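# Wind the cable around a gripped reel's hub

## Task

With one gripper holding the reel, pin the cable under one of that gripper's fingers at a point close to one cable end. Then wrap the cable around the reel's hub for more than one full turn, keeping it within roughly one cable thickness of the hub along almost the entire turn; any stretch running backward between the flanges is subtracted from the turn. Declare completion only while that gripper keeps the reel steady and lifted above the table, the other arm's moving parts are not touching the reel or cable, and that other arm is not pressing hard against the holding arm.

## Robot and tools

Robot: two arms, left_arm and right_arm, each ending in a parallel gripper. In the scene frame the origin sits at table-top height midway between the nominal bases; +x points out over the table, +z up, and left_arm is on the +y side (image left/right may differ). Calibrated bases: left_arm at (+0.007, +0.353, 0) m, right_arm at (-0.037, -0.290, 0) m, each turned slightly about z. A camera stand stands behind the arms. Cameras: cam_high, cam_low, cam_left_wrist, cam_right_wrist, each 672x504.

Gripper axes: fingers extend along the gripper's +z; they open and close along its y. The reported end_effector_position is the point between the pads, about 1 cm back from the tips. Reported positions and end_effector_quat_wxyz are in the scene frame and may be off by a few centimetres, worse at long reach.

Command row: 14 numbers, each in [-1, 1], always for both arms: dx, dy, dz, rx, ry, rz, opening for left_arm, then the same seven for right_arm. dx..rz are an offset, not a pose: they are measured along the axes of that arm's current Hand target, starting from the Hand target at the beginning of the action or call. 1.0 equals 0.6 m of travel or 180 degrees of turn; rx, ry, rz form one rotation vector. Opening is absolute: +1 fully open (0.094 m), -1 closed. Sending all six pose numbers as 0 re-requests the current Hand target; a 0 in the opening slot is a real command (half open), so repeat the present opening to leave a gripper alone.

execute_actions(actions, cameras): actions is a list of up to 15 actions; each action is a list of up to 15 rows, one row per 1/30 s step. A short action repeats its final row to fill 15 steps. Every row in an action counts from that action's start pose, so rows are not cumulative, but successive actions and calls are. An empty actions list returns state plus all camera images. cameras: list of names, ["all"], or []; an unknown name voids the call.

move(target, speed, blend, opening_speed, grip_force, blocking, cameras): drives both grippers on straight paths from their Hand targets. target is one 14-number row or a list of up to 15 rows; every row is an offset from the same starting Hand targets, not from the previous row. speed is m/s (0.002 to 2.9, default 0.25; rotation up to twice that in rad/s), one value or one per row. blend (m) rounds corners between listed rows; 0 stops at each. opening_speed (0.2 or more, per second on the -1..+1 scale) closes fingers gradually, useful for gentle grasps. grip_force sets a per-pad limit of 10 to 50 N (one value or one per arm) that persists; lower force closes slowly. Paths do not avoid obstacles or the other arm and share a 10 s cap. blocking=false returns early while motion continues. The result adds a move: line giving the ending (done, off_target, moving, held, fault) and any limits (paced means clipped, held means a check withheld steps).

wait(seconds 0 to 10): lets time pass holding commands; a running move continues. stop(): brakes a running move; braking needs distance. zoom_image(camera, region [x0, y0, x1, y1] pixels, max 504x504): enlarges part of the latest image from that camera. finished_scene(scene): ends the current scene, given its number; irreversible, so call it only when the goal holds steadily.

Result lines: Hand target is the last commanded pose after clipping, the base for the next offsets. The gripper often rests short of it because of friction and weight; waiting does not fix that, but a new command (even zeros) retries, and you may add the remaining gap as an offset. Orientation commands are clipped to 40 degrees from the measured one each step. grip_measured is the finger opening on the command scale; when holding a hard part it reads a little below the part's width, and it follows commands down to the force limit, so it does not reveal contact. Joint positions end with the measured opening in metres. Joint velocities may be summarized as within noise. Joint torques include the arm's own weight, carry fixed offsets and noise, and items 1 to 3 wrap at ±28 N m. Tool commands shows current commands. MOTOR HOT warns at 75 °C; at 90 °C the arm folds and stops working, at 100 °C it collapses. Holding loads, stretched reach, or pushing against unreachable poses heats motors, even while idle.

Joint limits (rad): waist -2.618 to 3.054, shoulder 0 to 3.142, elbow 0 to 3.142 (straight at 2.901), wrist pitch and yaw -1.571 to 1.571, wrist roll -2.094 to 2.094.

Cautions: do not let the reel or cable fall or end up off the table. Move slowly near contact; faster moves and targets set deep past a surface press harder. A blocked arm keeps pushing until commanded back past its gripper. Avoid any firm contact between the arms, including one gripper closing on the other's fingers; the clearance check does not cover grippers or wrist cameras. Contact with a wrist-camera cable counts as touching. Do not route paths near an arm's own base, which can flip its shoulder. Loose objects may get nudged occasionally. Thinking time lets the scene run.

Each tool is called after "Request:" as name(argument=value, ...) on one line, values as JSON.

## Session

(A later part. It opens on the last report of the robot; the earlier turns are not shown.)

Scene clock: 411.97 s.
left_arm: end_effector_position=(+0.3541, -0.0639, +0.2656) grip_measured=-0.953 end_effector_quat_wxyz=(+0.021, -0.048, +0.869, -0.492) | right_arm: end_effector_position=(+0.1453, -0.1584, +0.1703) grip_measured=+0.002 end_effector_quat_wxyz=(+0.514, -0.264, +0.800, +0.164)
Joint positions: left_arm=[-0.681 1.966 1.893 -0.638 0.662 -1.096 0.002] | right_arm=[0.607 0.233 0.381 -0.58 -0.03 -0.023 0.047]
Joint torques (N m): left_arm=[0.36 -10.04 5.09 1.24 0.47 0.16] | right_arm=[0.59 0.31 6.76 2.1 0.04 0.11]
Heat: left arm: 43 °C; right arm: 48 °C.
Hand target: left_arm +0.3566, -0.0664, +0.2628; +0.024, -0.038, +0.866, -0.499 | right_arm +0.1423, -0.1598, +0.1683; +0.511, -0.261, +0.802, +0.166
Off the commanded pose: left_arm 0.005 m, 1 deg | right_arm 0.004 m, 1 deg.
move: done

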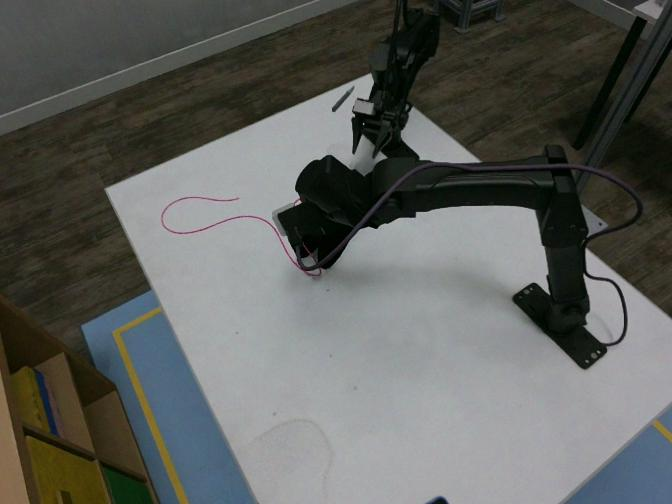

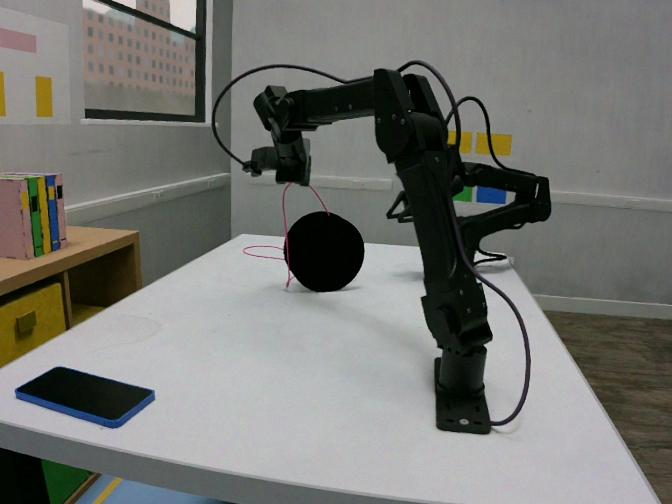

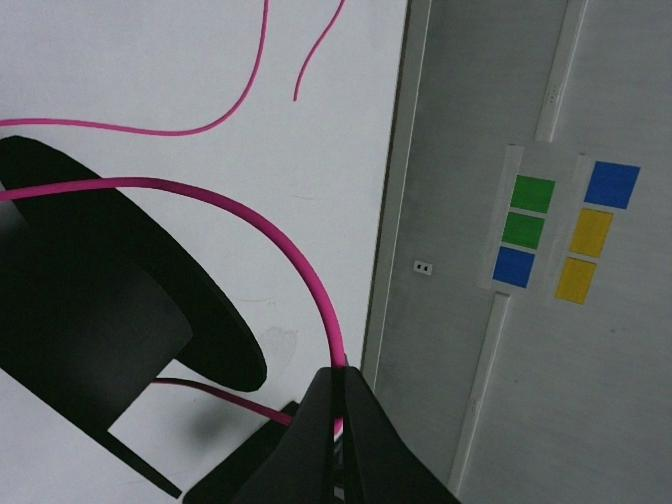

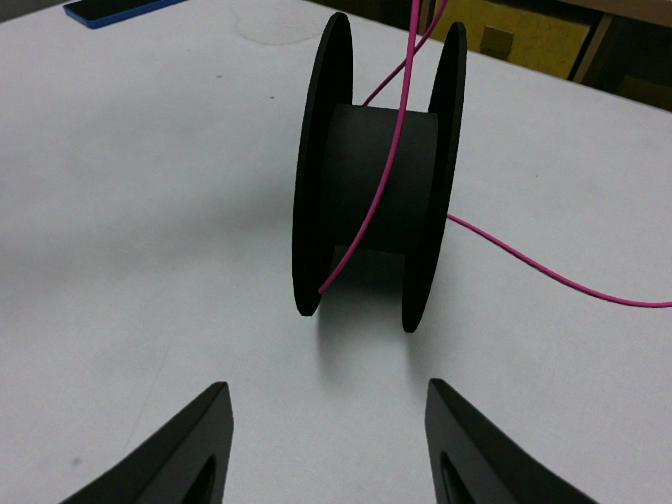

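Request:
move(target=[-0.009,0.032,0.045,0,-0.058,-0.033,-1,0,0,0,0,0,0,0], speed=0.1, cameras=["all"])

Scene clock: 428.20 s.
left_arm: end_effector_position=(+0.3651, -0.0799, +0.2046) grip_measured=-0.953 end_effector_quat_wxyz=(+0.054, -0.137, +0.870, -0.471) | right_arm: end_effector_position=(+0.1453, -0.1584, +0.1703) grip_measured=+0.002 end_effector_quat_wxyz=(+0.514, -0.264, +0.800, +0.164)
Joint positions: left_arm=[-0.746 1.966 1.665 -0.36 0.461 -1.279 0.002] | right_arm=[0.607 0.233 0.381 -0.58 -0.03 -0.023 0.047]
Joint torques (N m): left_arm=[-0.38 -15.43 5.41 1.34 0.1 -0.03] | right_arm=[0.61 0.32 6.75 2.1 0.04 0.11]
Heat: left arm: 44 °C; right arm: 48 °C.
Hand target: left_arm +0.3633, -0.0796, +0.2326; +0.076, -0.128, +0.857, -0.494 | right_arm +0.1423, -0.1598, +0.1683; +0.511, -0.261, +0.802, +0.166
Off the commanded pose: left_arm 0.028 m, 4 deg | right_arm 0.004 m, 1 deg.
move: off_target (left_arm)

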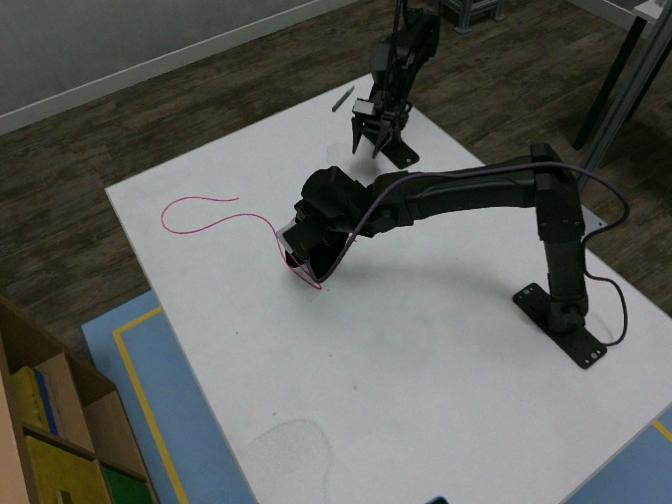

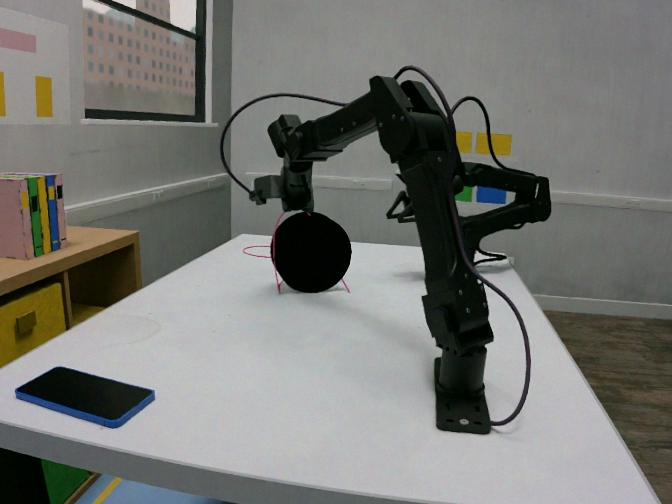

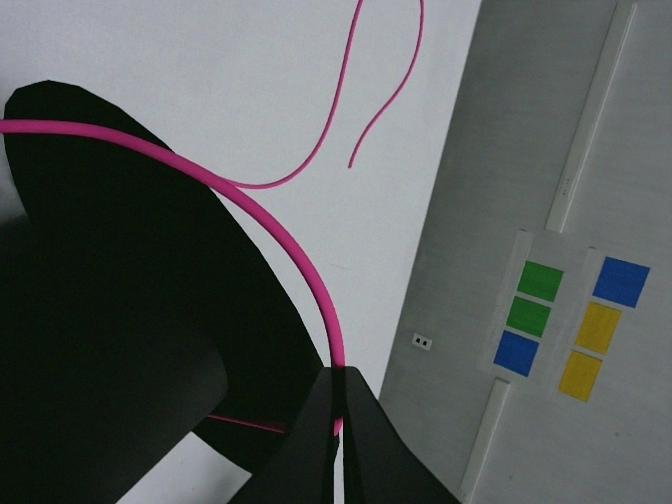

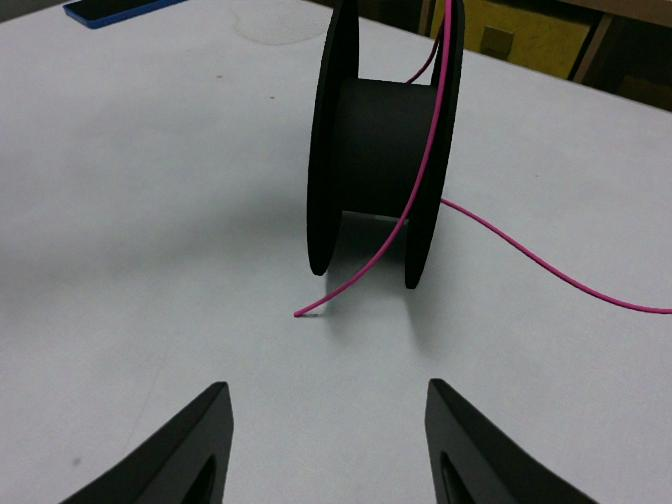

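Request:
move(target=[-0.001,-0.034,-0.008,0,0,0,-1,-0.016,-0.053,0.086,0.057,-0.028,0.0235,0.2], speed=0.1, cameras=["all"])

Scene clock: 464.43 s.
left_arm: end_effector_position=(+0.3648, -0.0822, +0.2189) grip_measured=-0.953 end_effector_quat_wxyz=(+0.056, -0.137, +0.869, -0.473) | right_arm: end_effector_position=(+0.2018, -0.1564, +0.1575) grip_measured=+0.198 end_effector_quat_wxyz=(+0.559, -0.183, +0.800, +0.120)
Joint positions: left_arm=[-0.751 1.966 1.718 -0.407 0.455 -1.284 0.002] | right_arm=[0.627 0.489 0.257 -0.127 0.168 0.05 0.056]
Joint torques (N m): left_arm=[-0.46 -13.63 9.72 1.03 0.1 -0.01] | right_arm=[0.58 0.49 6.46 2.6 0.14 0.14]
Heat: left arm: 46 °C; right arm: 48 °C.
Hand target: left_arm +0.3656, -0.0852, +0.2528; +0.076, -0.127, +0.857, -0.494 | right_arm +0.2021, -0.1556, +0.1554; +0.561, -0.177, +0.799, +0.124
Off the commanded pose: left_arm 0.034 m, 4 deg | right_arm 0.002 m, 1 deg.
move: off_target (left_arm)

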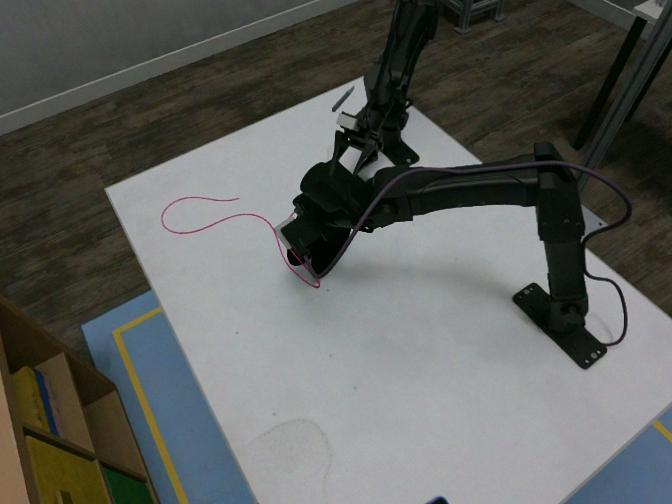

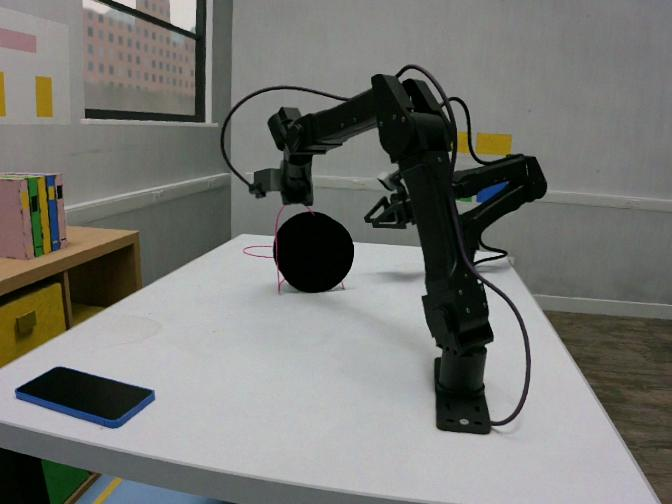

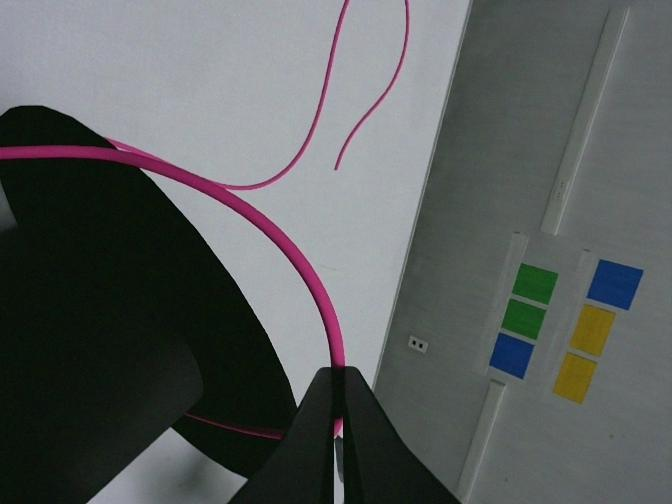

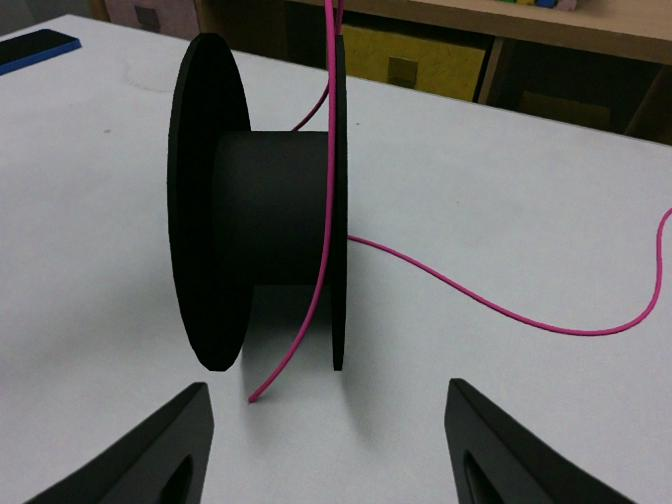

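Request:
move(target=[0,0,0,0,0,0,-1,0.003,0.002,0.147,0,0,0,0.2], speed=0.06, cameras=["all"])

Scene clock: 488.90 s.
left_arm: end_effector_position=(+0.3648, -0.0822, +0.2189) grip_measured=-0.953 end_effector_quat_wxyz=(+0.056, -0.137, +0.869, -0.473) | right_arm: end_effector_position=(+0.2685, -0.1234, +0.1119) grip_measured=+0.198 end_effector_quat_wxyz=(+0.546, -0.179, +0.810, +0.119)
Joint positions: left_arm=[-0.751 1.966 1.718 -0.407 0.455 -1.284 0.002] | right_arm=[0.565 1.172 0.266 0.519 0.113 0.043 0.056]
Joint torques (N m): left_arm=[-0.46 -13.63 9.72 1.03 0.1 -0.01] | right_arm=[-0.53 -2.52 8.2 2.68 -0.04 -0.03]
Heat: left arm: 46 °C; right arm: 49 °C.
Hand target: left_arm +0.3656, -0.0853, +0.2528; +0.076, -0.127, +0.857, -0.494 | right_arm +0.2763, -0.1197, +0.1237; +0.561, -0.177, +0.799, +0.124
Off the commanded pose: left_arm 0.034 m, 4 deg | right_arm 0.015 m, 2 deg.
move: off_target (left_arm, right_arm)

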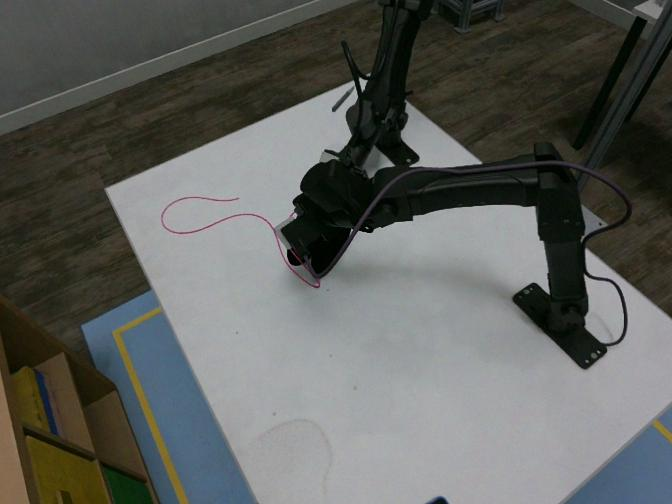

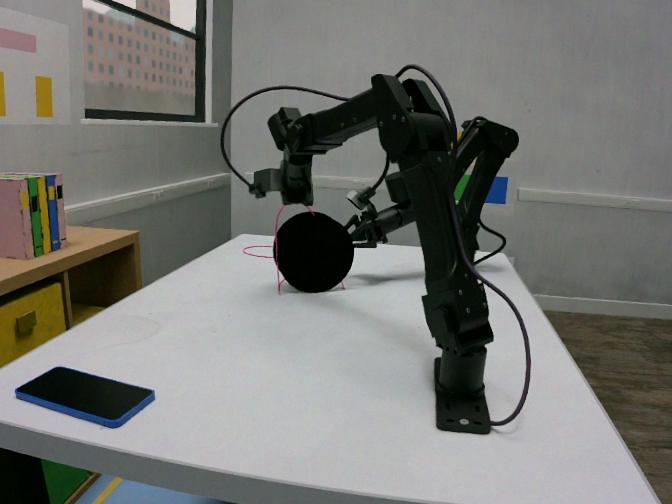

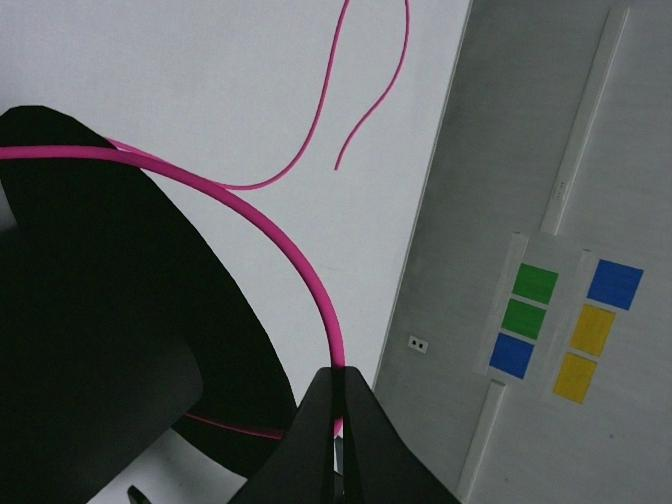

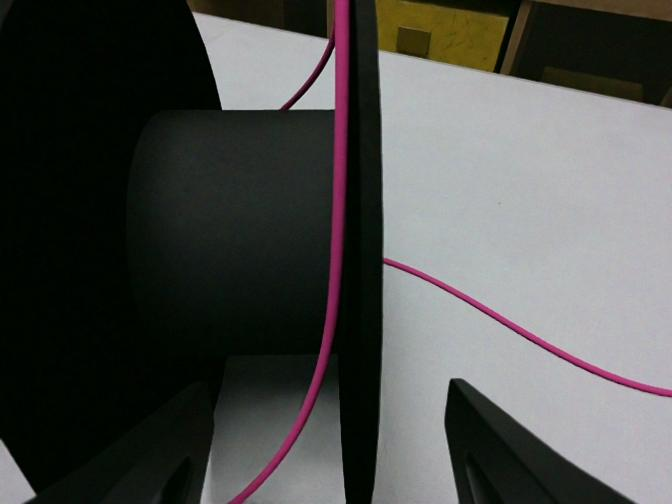

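Request:
move(target=[0,0,0,0,0,0,-1,-0.0115,-0.0067,0.0315,0,0,0,0.2], speed=0.06, cameras=["cam_right_wrist","cam_left_wrist"])

Scene clock: 508.63 s.
left_arm: end_effector_position=(+0.3648, -0.0822, +0.2189) grip_measured=-0.953 end_effector_quat_wxyz=(+0.056, -0.137, +0.869, -0.473) | right_arm: end_effector_position=(+0.2885, -0.1180, +0.1138) grip_measured=+0.198 end_effector_quat_wxyz=(+0.548, -0.179, +0.808, +0.120)
Joint positions: left_arm=[-0.751 1.966 1.718 -0.407 0.455 -1.284 0.002] | right_arm=[0.534 1.279 0.328 0.57 0.084 0.032 0.056]
Joint torques (N m): left_arm=[-0.47 -13.63 9.72 1.03 0.1 -0.01] | right_arm=[-0.51 -3.12 7.95 2.63 -0.02 -0.04]
Heat: left arm: 46 °C; right arm: 51 °C.
Hand target: left_arm +0.3656, -0.0853, +0.2528; +0.076, -0.127, +0.857, -0.494 | right_arm +0.2962, -0.1149, +0.1238; +0.561, -0.177, +0.799, +0.124
Off the commanded pose: left_arm 0.034 m, 4 deg | right_arm 0.013 m, 2 deg.
move: off_target (left_arm, right_arm)
Images, in order (width x height): cam_left_wrist 672x504, cam_right_wrist 672x504.

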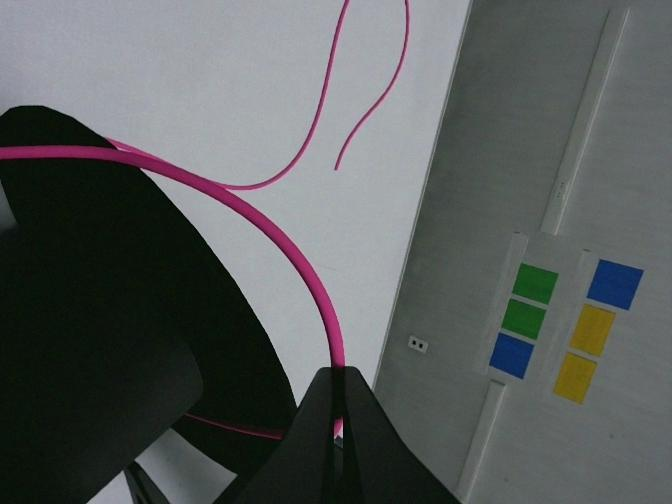

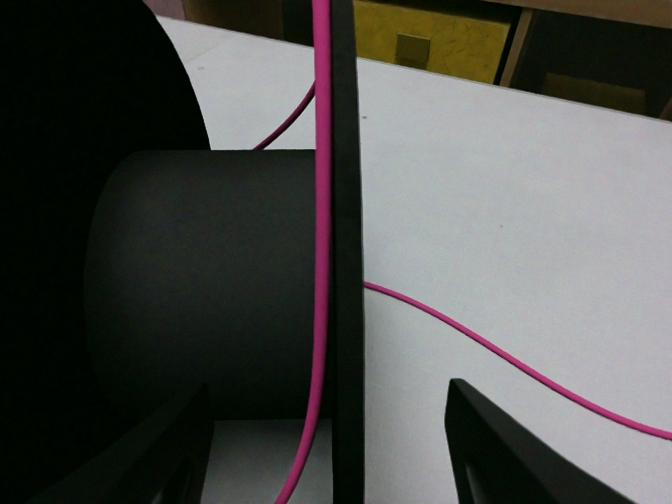

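Request:
move(target=[0,0,0,0,0,0,-1,-0.005,-0.004,0.0135,0,0,0,0.2], speed=0.06, cameras=["cam_right_wrist"])

Scene clock: 517.03 s.
left_arm: end_effector_position=(+0.3648, -0.0821, +0.2188) grip_measured=-0.953 end_effector_quat_wxyz=(+0.056, -0.137, +0.869, -0.472) | right_arm: end_effector_position=(+0.2972, -0.1164, +0.1143) grip_measured=+0.198 end_effector_quat_wxyz=(+0.548, -0.178, +0.808, +0.121)
Joint positions: left_arm=[-0.751 1.966 1.718 -0.407 0.455 -1.284 0.002] | right_arm=[0.52 1.321 0.356 0.585 0.07 0.028 0.056]
Joint torques (N m): left_arm=[-0.47 -13.64 9.7 1.03 0.1 -0.01] | right_arm=[-0.51 -3.37 7.92 2.7 -0.06 -0.03]
Heat: left arm: 46 °C; right arm: 51 °C.
Hand target: left_arm +0.3656, -0.0852, +0.2528; +0.077, -0.127, +0.857, -0.494 | right_arm +0.3050, -0.1135, +0.1237; +0.561, -0.177, +0.799, +0.124
Off the commanded pose: left_arm 0.034 m, 4 deg | right_arm 0.013 m, 2 deg.
move: off_target (left_arm, right_arm)
Images, in order (width x height): cam_right_wrist 672x504.

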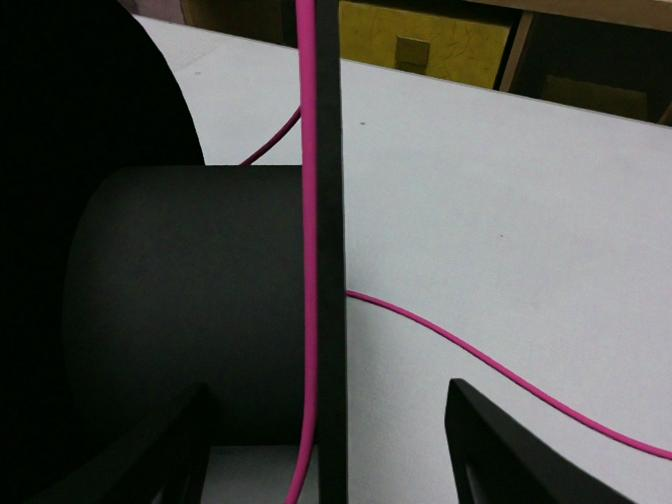

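Request:
move(target=[0,0,0,0,0,0,-1,0,0,0,0,0,0,-1], speed=0.06, opening_speed=0.4, cameras=["all"])

Scene clock: 523.83 s.
left_arm: end_effector_position=(+0.3649, -0.0821, +0.2188) grip_measured=-0.953 end_effector_quat_wxyz=(+0.056, -0.137, +0.869, -0.472) | right_arm: end_effector_position=(+0.2969, -0.1145, +0.1157) grip_measured=-0.860 end_effector_quat_wxyz=(+0.550, -0.181, +0.806, +0.125)
Joint positions: left_arm=[-0.751 1.966 1.718 -0.407 0.454 -1.284 0.002] | right_arm=[0.52 1.321 0.356 0.591 0.06 0.027 0.007]
Joint torques (N m): left_arm=[-0.46 -13.63 9.72 1.03 0.11 -0.01] | right_arm=[-0.51 -3.32 7.94 2.58 0.04 -0.03]
Heat: left arm: 46 °C; right arm: 51 °C.
Hand target: left_arm +0.3656, -0.0852, +0.2528; +0.077, -0.127, +0.857, -0.494 | right_arm +0.3050, -0.1135, +0.1237; +0.561, -0.177, +0.799, +0.124
Off the commanded pose: left_arm 0.034 m, 4 deg | right_arm 0.011 m, 2 deg.
move: off_target (left_arm, right_arm)

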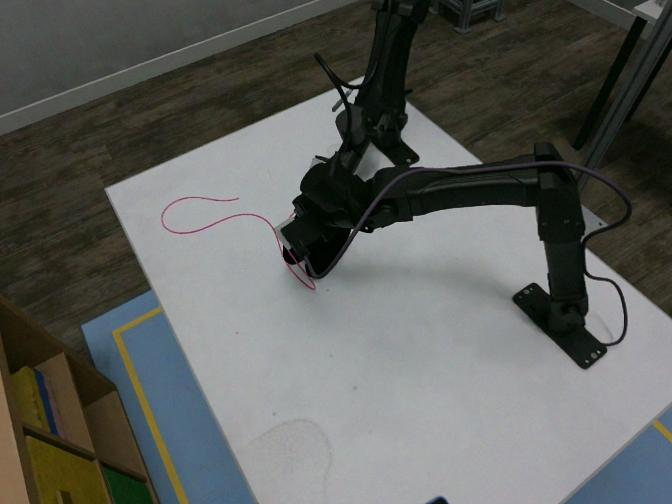

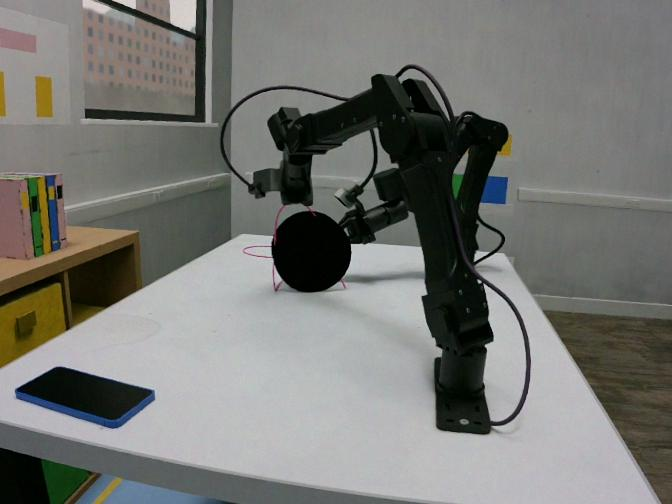

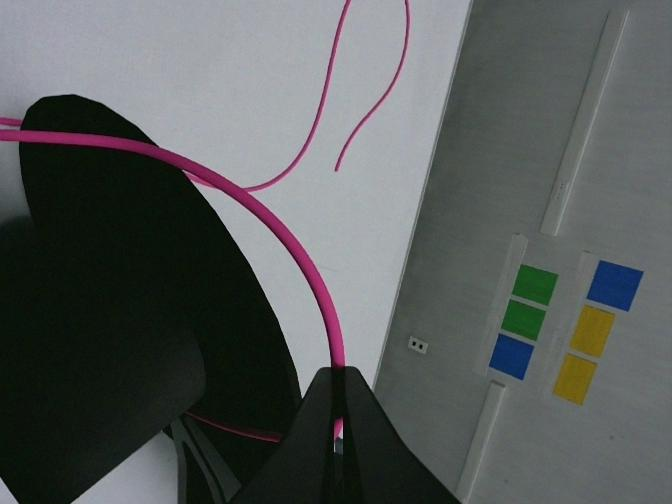

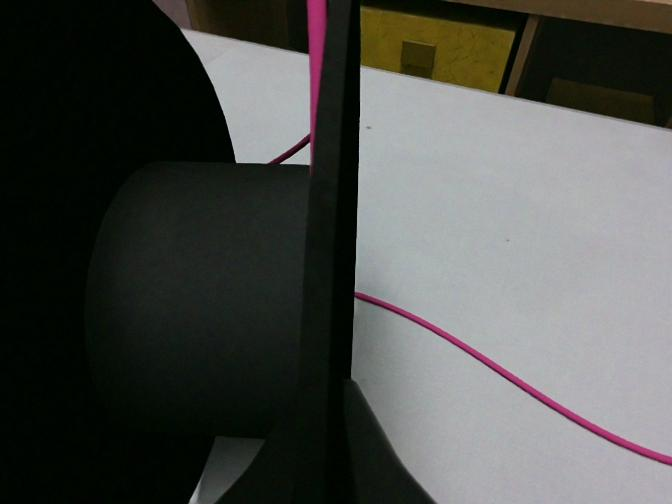

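Request:
move(target=[-0.113,0.137,0.046,0,0,0,-1,0,0,0,0,0,0,-1], speed=0.08, cameras=["all"])

Scene clock: 544.60 s.
left_arm: end_effector_position=(+0.4236, -0.0465, +0.1761) grip_measured=-0.953 end_effector_quat_wxyz=(+0.076, -0.137, +0.857, -0.491) | right_arm: end_effector_position=(+0.2975, -0.1139, +0.1171) grip_measured=-0.898 end_effector_quat_wxyz=(+0.551, -0.182, +0.804, +0.126)
Joint positions: left_arm=[-0.609 2.05 1.637 -0.226 0.556 -1.203 0.002] | right_arm=[0.52 1.321 0.358 0.594 0.059 0.025 0.005]
Joint torques (N m): left_arm=[0.24 -10 5.37 1.33 0.37 0.17] | right_arm=[-0.5 -3.29 7.79 2.57 0.05 -0.01]
Heat: left arm: 46 °C; right arm: 51 °C.
Hand target: left_arm +0.4257, -0.0488, +0.1681; +0.076, -0.127, +0.857, -0.494 | right_arm +0.3051, -0.1135, +0.1238; +0.561, -0.177, +0.799, +0.124
Off the commanded pose: left_arm 0.008 m, 1 deg | right_arm 0.010 m, 1 deg.
move: done

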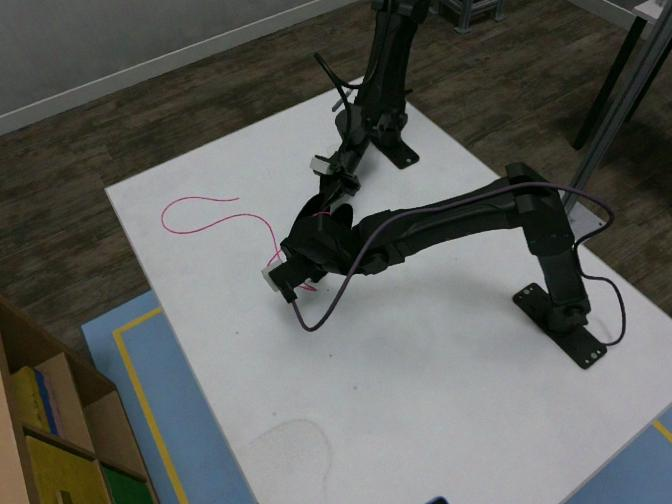

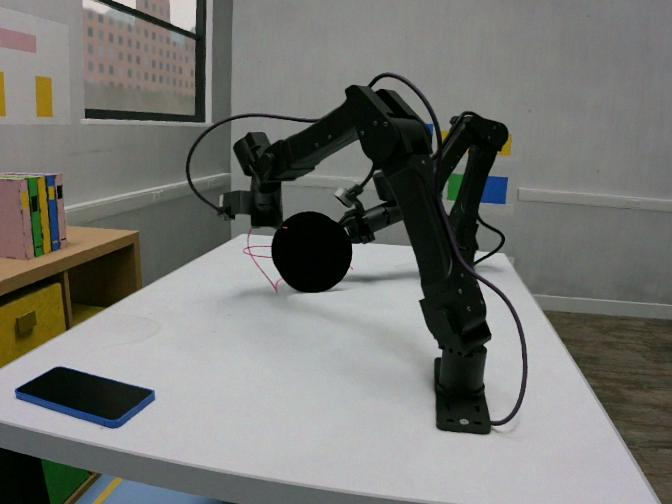

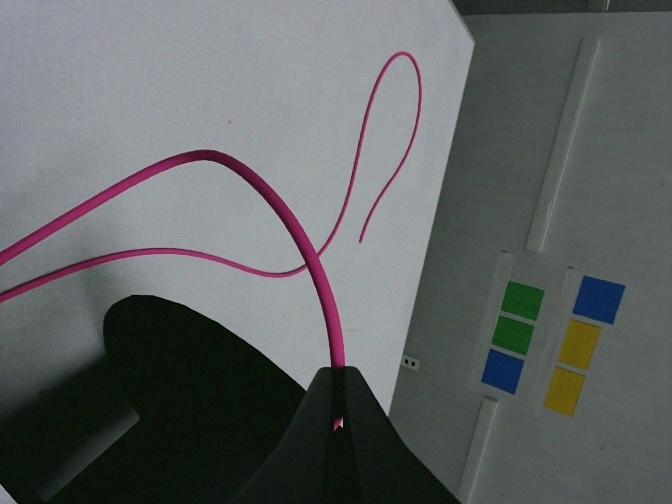

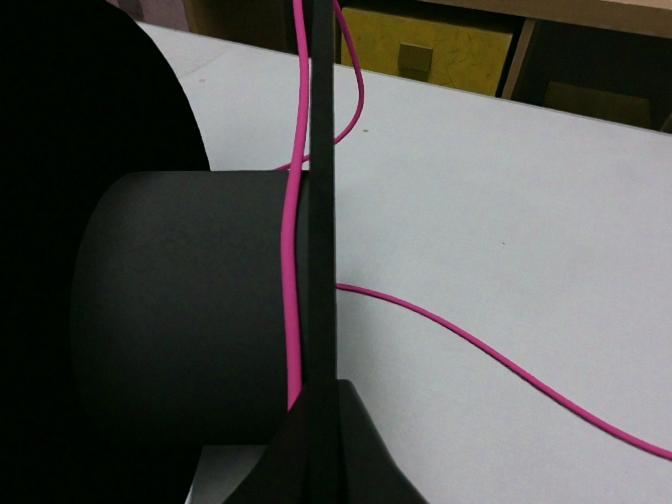

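Request:
zoom_image(camera="cam_low", region=[230, 180, 400, 310])

Request:
zoom_image(camera="cam_right_wrist", region=[180, 300, 430, 504])

Scaled by 2.965.

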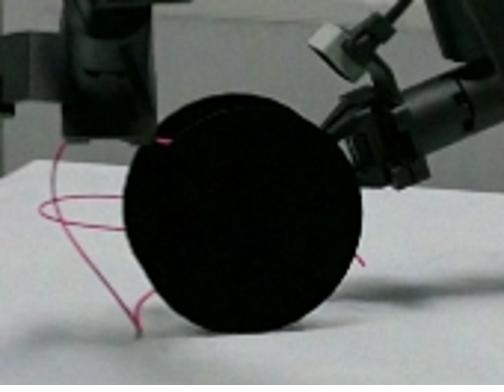

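Scaled by 2.016.

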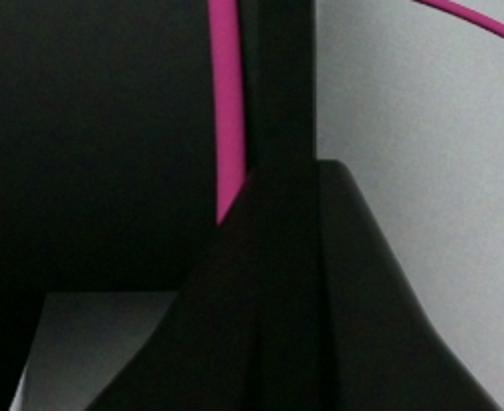

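Request:
move(target=[0,0,0,0,0,0,-1,0,0,0,0,0,0,0.2], speed=0.08, opening_speed=0.6, cameras=["cam_right_wrist"])

Scene clock: 571.87 s.
left_arm: end_effector_position=(+0.4236, -0.0466, +0.1762) grip_measured=-0.953 end_effector_quat_wxyz=(+0.076, -0.137, +0.857, -0.491) | right_arm: end_effector_position=(+0.2975, -0.1139, +0.1171) grip_measured=+0.198 end_effector_quat_wxyz=(+0.551, -0.182, +0.804, +0.126)
Joint positions: left_arm=[-0.609 2.05 1.637 -0.225 0.556 -1.203 0.002] | right_arm=[0.52 1.321 0.358 0.594 0.059 0.025 0.056]
Joint torques (N m): left_arm=[0.24 -10.02 5.39 1.33 0.38 0.16] | right_arm=[-0.51 -3.3 7.8 2.57 0.06 -0.02]
Heat: left arm: 43 °C; right arm: 50 °C.
Hand target: left_arm +0.4257, -0.0488, +0.1680; +0.076, -0.127, +0.857, -0.494 | right_arm +0.3051, -0.1135, +0.1238; +0.561, -0.177, +0.799, +0.124
Off the commanded pose: left_arm 0.009 m, 1 deg | right_arm 0.010 m, 1 deg.
move: done
Images, in order (width x height): cam_right_wrist 672x504.

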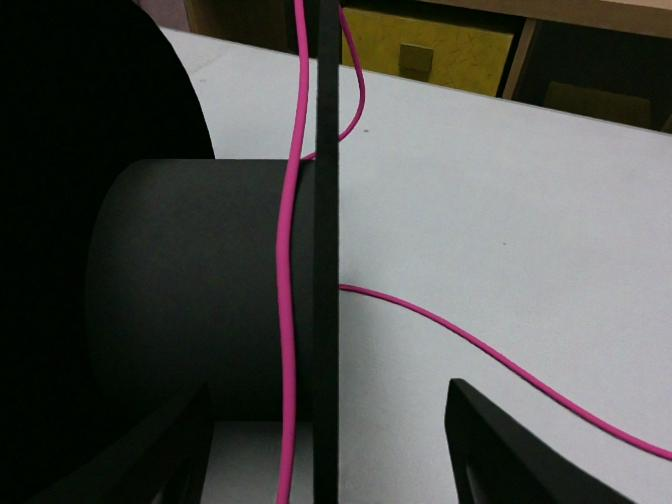

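Request:
move(target=[0.137,-0.0945,-0.003,0,0,0,-1,0,0,0,0,0,0,0.2], speed=0.08, cameras=["cam_right_wrist","cam_left_wrist","cam_low"])

Scene clock: 582.63 s.
left_arm: end_effector_position=(+0.3561, -0.1025, +0.1812) grip_measured=-0.953 end_effector_quat_wxyz=(+0.056, -0.133, +0.869, -0.473) | right_arm: end_effector_position=(+0.2975, -0.1139, +0.1171) grip_measured=+0.198 end_effector_quat_wxyz=(+0.551, -0.182, +0.804, +0.126)
Joint positions: left_arm=[-0.797 2.008 1.625 -0.259 0.422 -1.308 0.002] | right_arm=[0.52 1.321 0.358 0.594 0.059 0.025 0.056]
Joint torques (N m): left_arm=[-0.01 -16.88 6.67 1.05 0.05 -0.01] | right_arm=[-0.5 -3.3 7.79 2.56 0.06 -0.01]
Heat: left arm: 44 °C; right arm: 50 °C.
Hand target: left_arm +0.3548, -0.0986, +0.2175; +0.076, -0.128, +0.857, -0.494 | right_arm +0.3051, -0.1135, +0.1238; +0.561, -0.177, +0.799, +0.124
Off the commanded pose: left_arm 0.037 m, 4 deg | right_arm 0.010 m, 1 deg.
move: off_target (left_arm)
Images, in order (width x height): cam_low 672x504, cam_left_wrist 672x504, cam_right_wrist 672x504.

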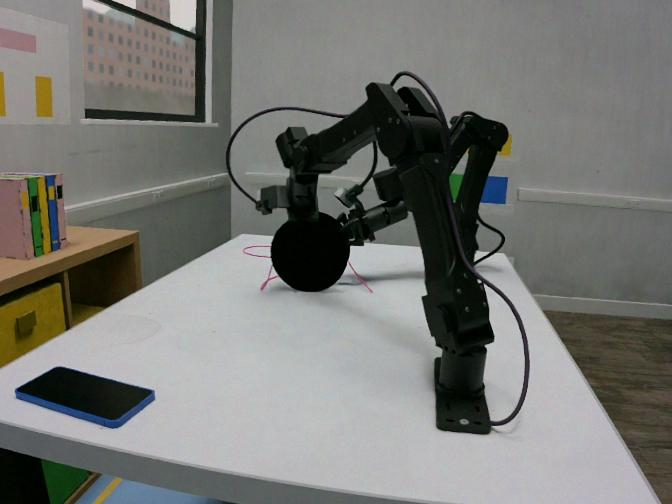

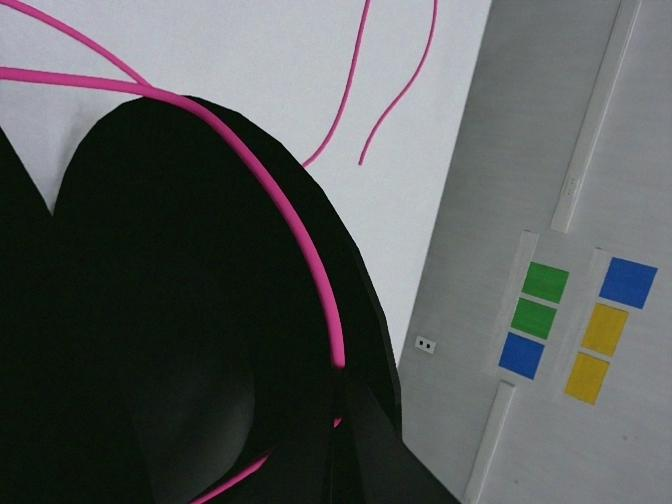

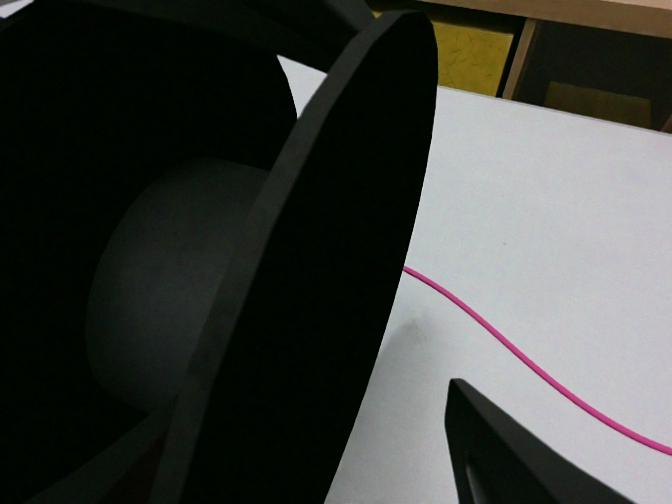

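Request:
move(target=[0,-0.087,-0.05,0,0,0,-1,0,0,0,0,0,0,0.2], speed=0.08, cameras=["all"])

Scene clock: 591.40 s.
left_arm: end_effector_position=(+0.3551, -0.1010, +0.2338) grip_measured=-0.953 end_effector_quat_wxyz=(+0.051, -0.138, +0.873, -0.466) | right_arm: end_effector_position=(+0.2975, -0.1139, +0.1171) grip_measured=+0.198 end_effector_quat_wxyz=(+0.551, -0.182, +0.804, +0.126)
Joint positions: left_arm=[-0.797 2.004 1.842 -0.5 0.42 -1.31 0.002] | right_arm=[0.52 1.321 0.358 0.594 0.059 0.025 0.056]
Joint torques (N m): left_arm=[-0.03 -15.88 9.31 1.05 0.09 0.01] | right_arm=[-0.51 -3.3 7.8 2.56 0.06 -0.01]
Heat: left arm: 44 °C; right arm: 51 °C.
Hand target: left_arm +0.3545, -0.0988, +0.2779; +0.076, -0.127, +0.857, -0.494 | right_arm +0.3051, -0.1135, +0.1238; +0.561, -0.177, +0.799, +0.124
Off the commanded pose: left_arm 0.044 m, 5 deg | right_arm 0.010 m, 1 deg.
move: off_target (left_arm)

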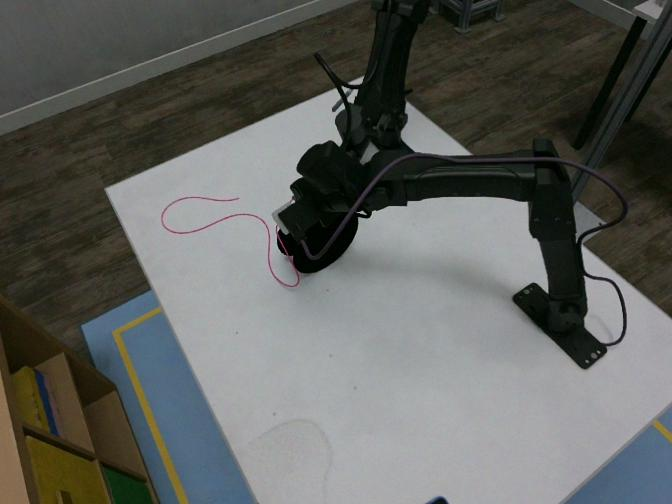

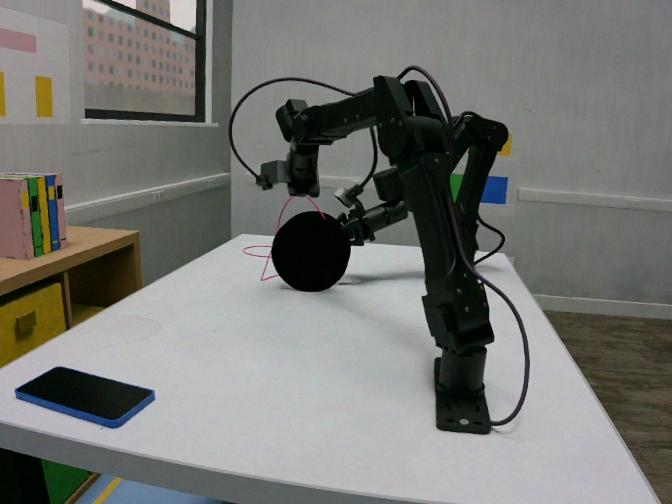

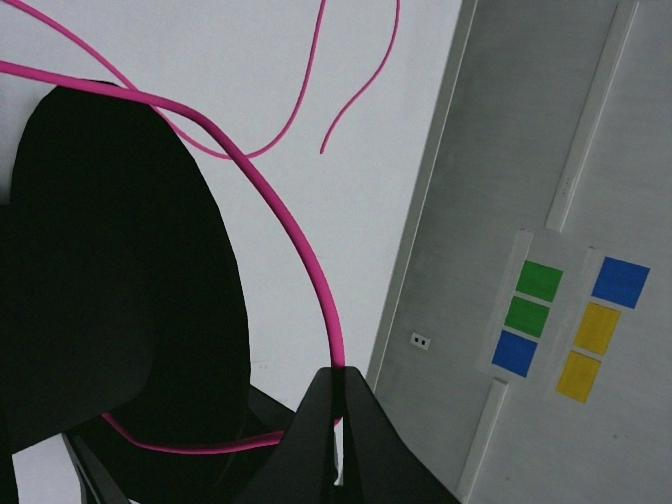

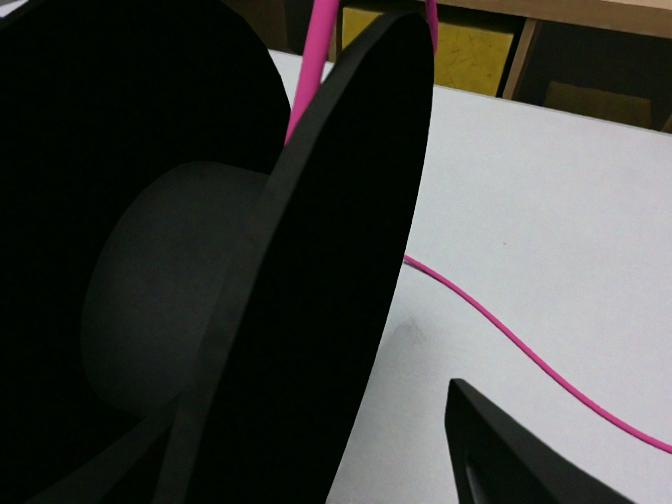

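Request:
move(target=[0,0,0,0,0,0,-1,0,0,-0.15,0,0,0,0.2], speed=0.1, cameras=["all"])

Scene clock: 610.40 s.
left_arm: end_effector_position=(+0.3550, -0.1009, +0.2337) grip_measured=-0.953 end_effector_quat_wxyz=(+0.051, -0.138, +0.873, -0.466) | right_arm: end_effector_position=(+0.2311, -0.1485, +0.1554) grip_measured=+0.198 end_effector_quat_wxyz=(+0.562, -0.181, +0.798, +0.121)
Joint positions: left_arm=[-0.797 2.004 1.842 -0.5 0.42 -1.31 0.002] | right_arm=[0.55 0.712 0.27 0.095 0.098 0.025 0.056]
Joint torques (N m): left_arm=[-0.03 -15.92 9.29 1.04 0.09 0.01] | right_arm=[0.55 -2.21 6.93 2.25 0.08 0.12]
Heat: left arm: 44 °C; right arm: 51 °C.
Hand target: left_arm +0.3545, -0.0988, +0.2779; +0.076, -0.127, +0.857, -0.494 | right_arm +0.2283, -0.1492, +0.1544; +0.561, -0.177, +0.799, +0.124
Off the commanded pose: left_arm 0.044 m, 5 deg | right_arm 0.003 m, 1 deg.
move: off_target (left_arm)

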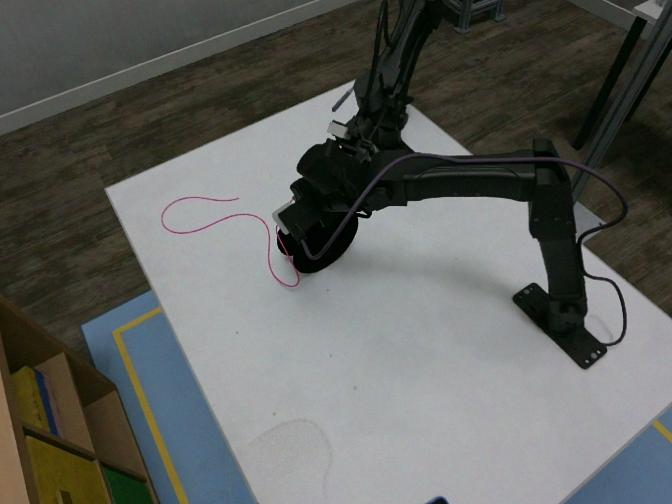

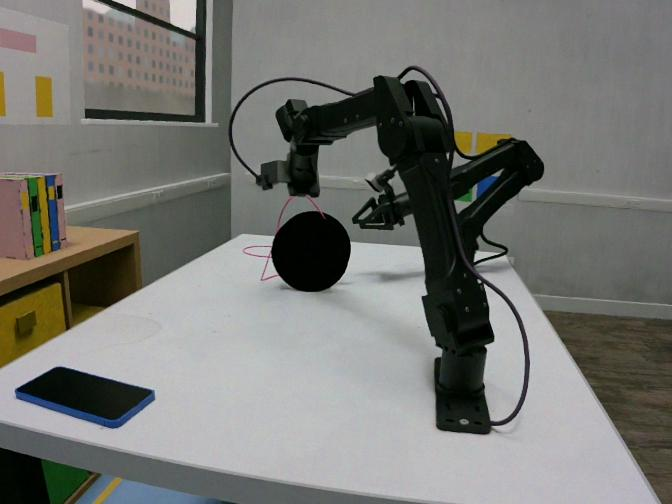

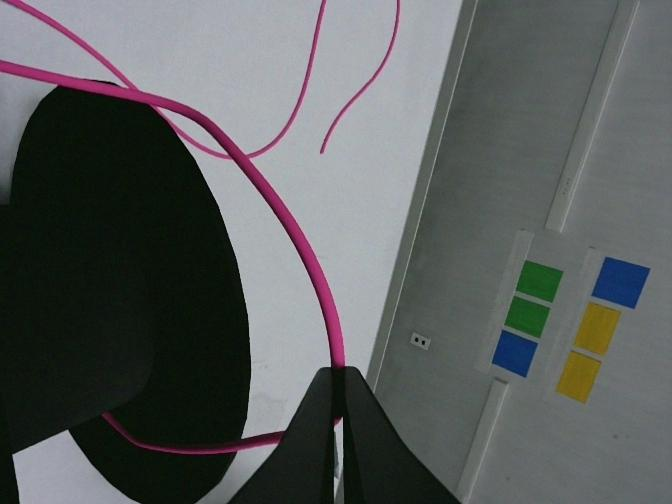

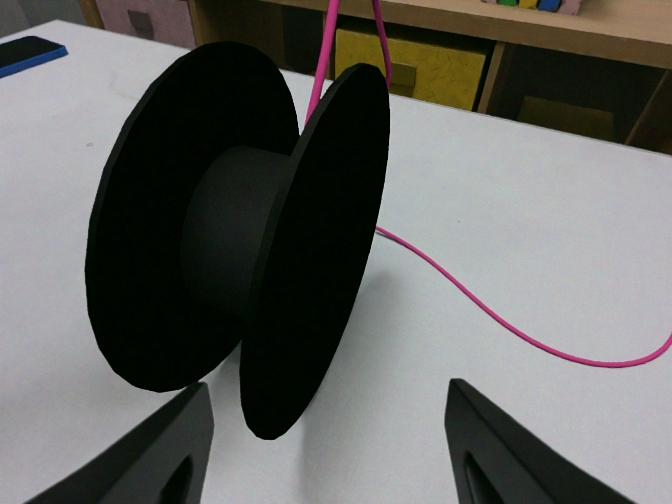

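Request:
move(target=[0,0,0,0,0,0,-1,0.0145,0.095,-0.0395,0.099,0,0.036,0.2], speed=0.15, cameras=["cam_right_wrist","cam_left_wrist"])

Scene clock: 641.70 s.
left_arm: end_effector_position=(+0.3550, -0.1009, +0.2337) grip_measured=-0.953 end_effector_quat_wxyz=(+0.051, -0.138, +0.873, -0.466) | right_arm: end_effector_position=(+0.1804, -0.1088, +0.1479) grip_measured=+0.198 end_effector_quat_wxyz=(+0.569, -0.054, +0.820, +0.031)
Joint positions: left_arm=[-0.797 2.004 1.842 -0.5 0.42 -1.31 0.002] | right_arm=[1.277 1.001 0.427 -0.163 1.024 0.648 0.056]
Joint torques (N m): left_arm=[-0.03 -15.91 9.28 1.04 0.09 0.01] | right_arm=[0.43 -1.66 8.69 1.51 0.68 0.18]
Heat: left arm: 45 °C; right arm: 52 °C.
Hand target: left_arm +0.3545, -0.0988, +0.2779; +0.076, -0.127, +0.857, -0.494 | right_arm +0.1814, -0.1082, +0.1543; +0.574, -0.043, +0.817, +0.030
Off the commanded pose: left_arm 0.044 m, 5 deg | right_arm 0.006 m, 1 deg.
move: off_target (left_arm)
Images, in order (width x height): cam_left_wrist 672x504, cam_right_wrist 672x504.

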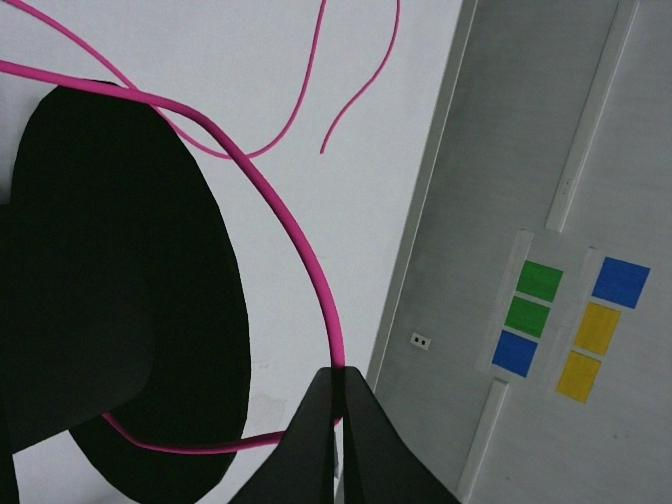

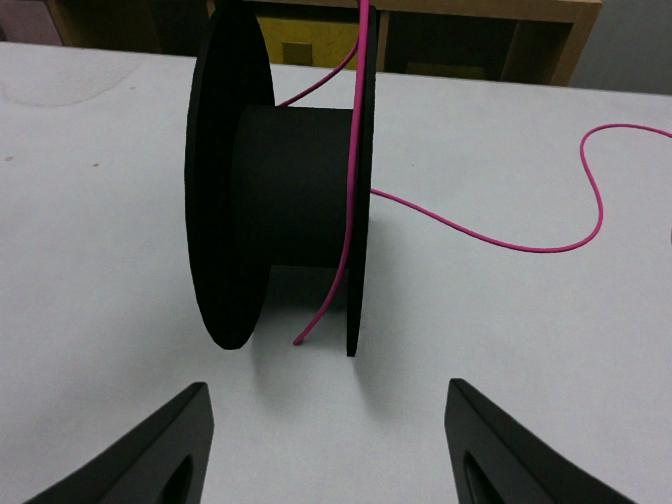

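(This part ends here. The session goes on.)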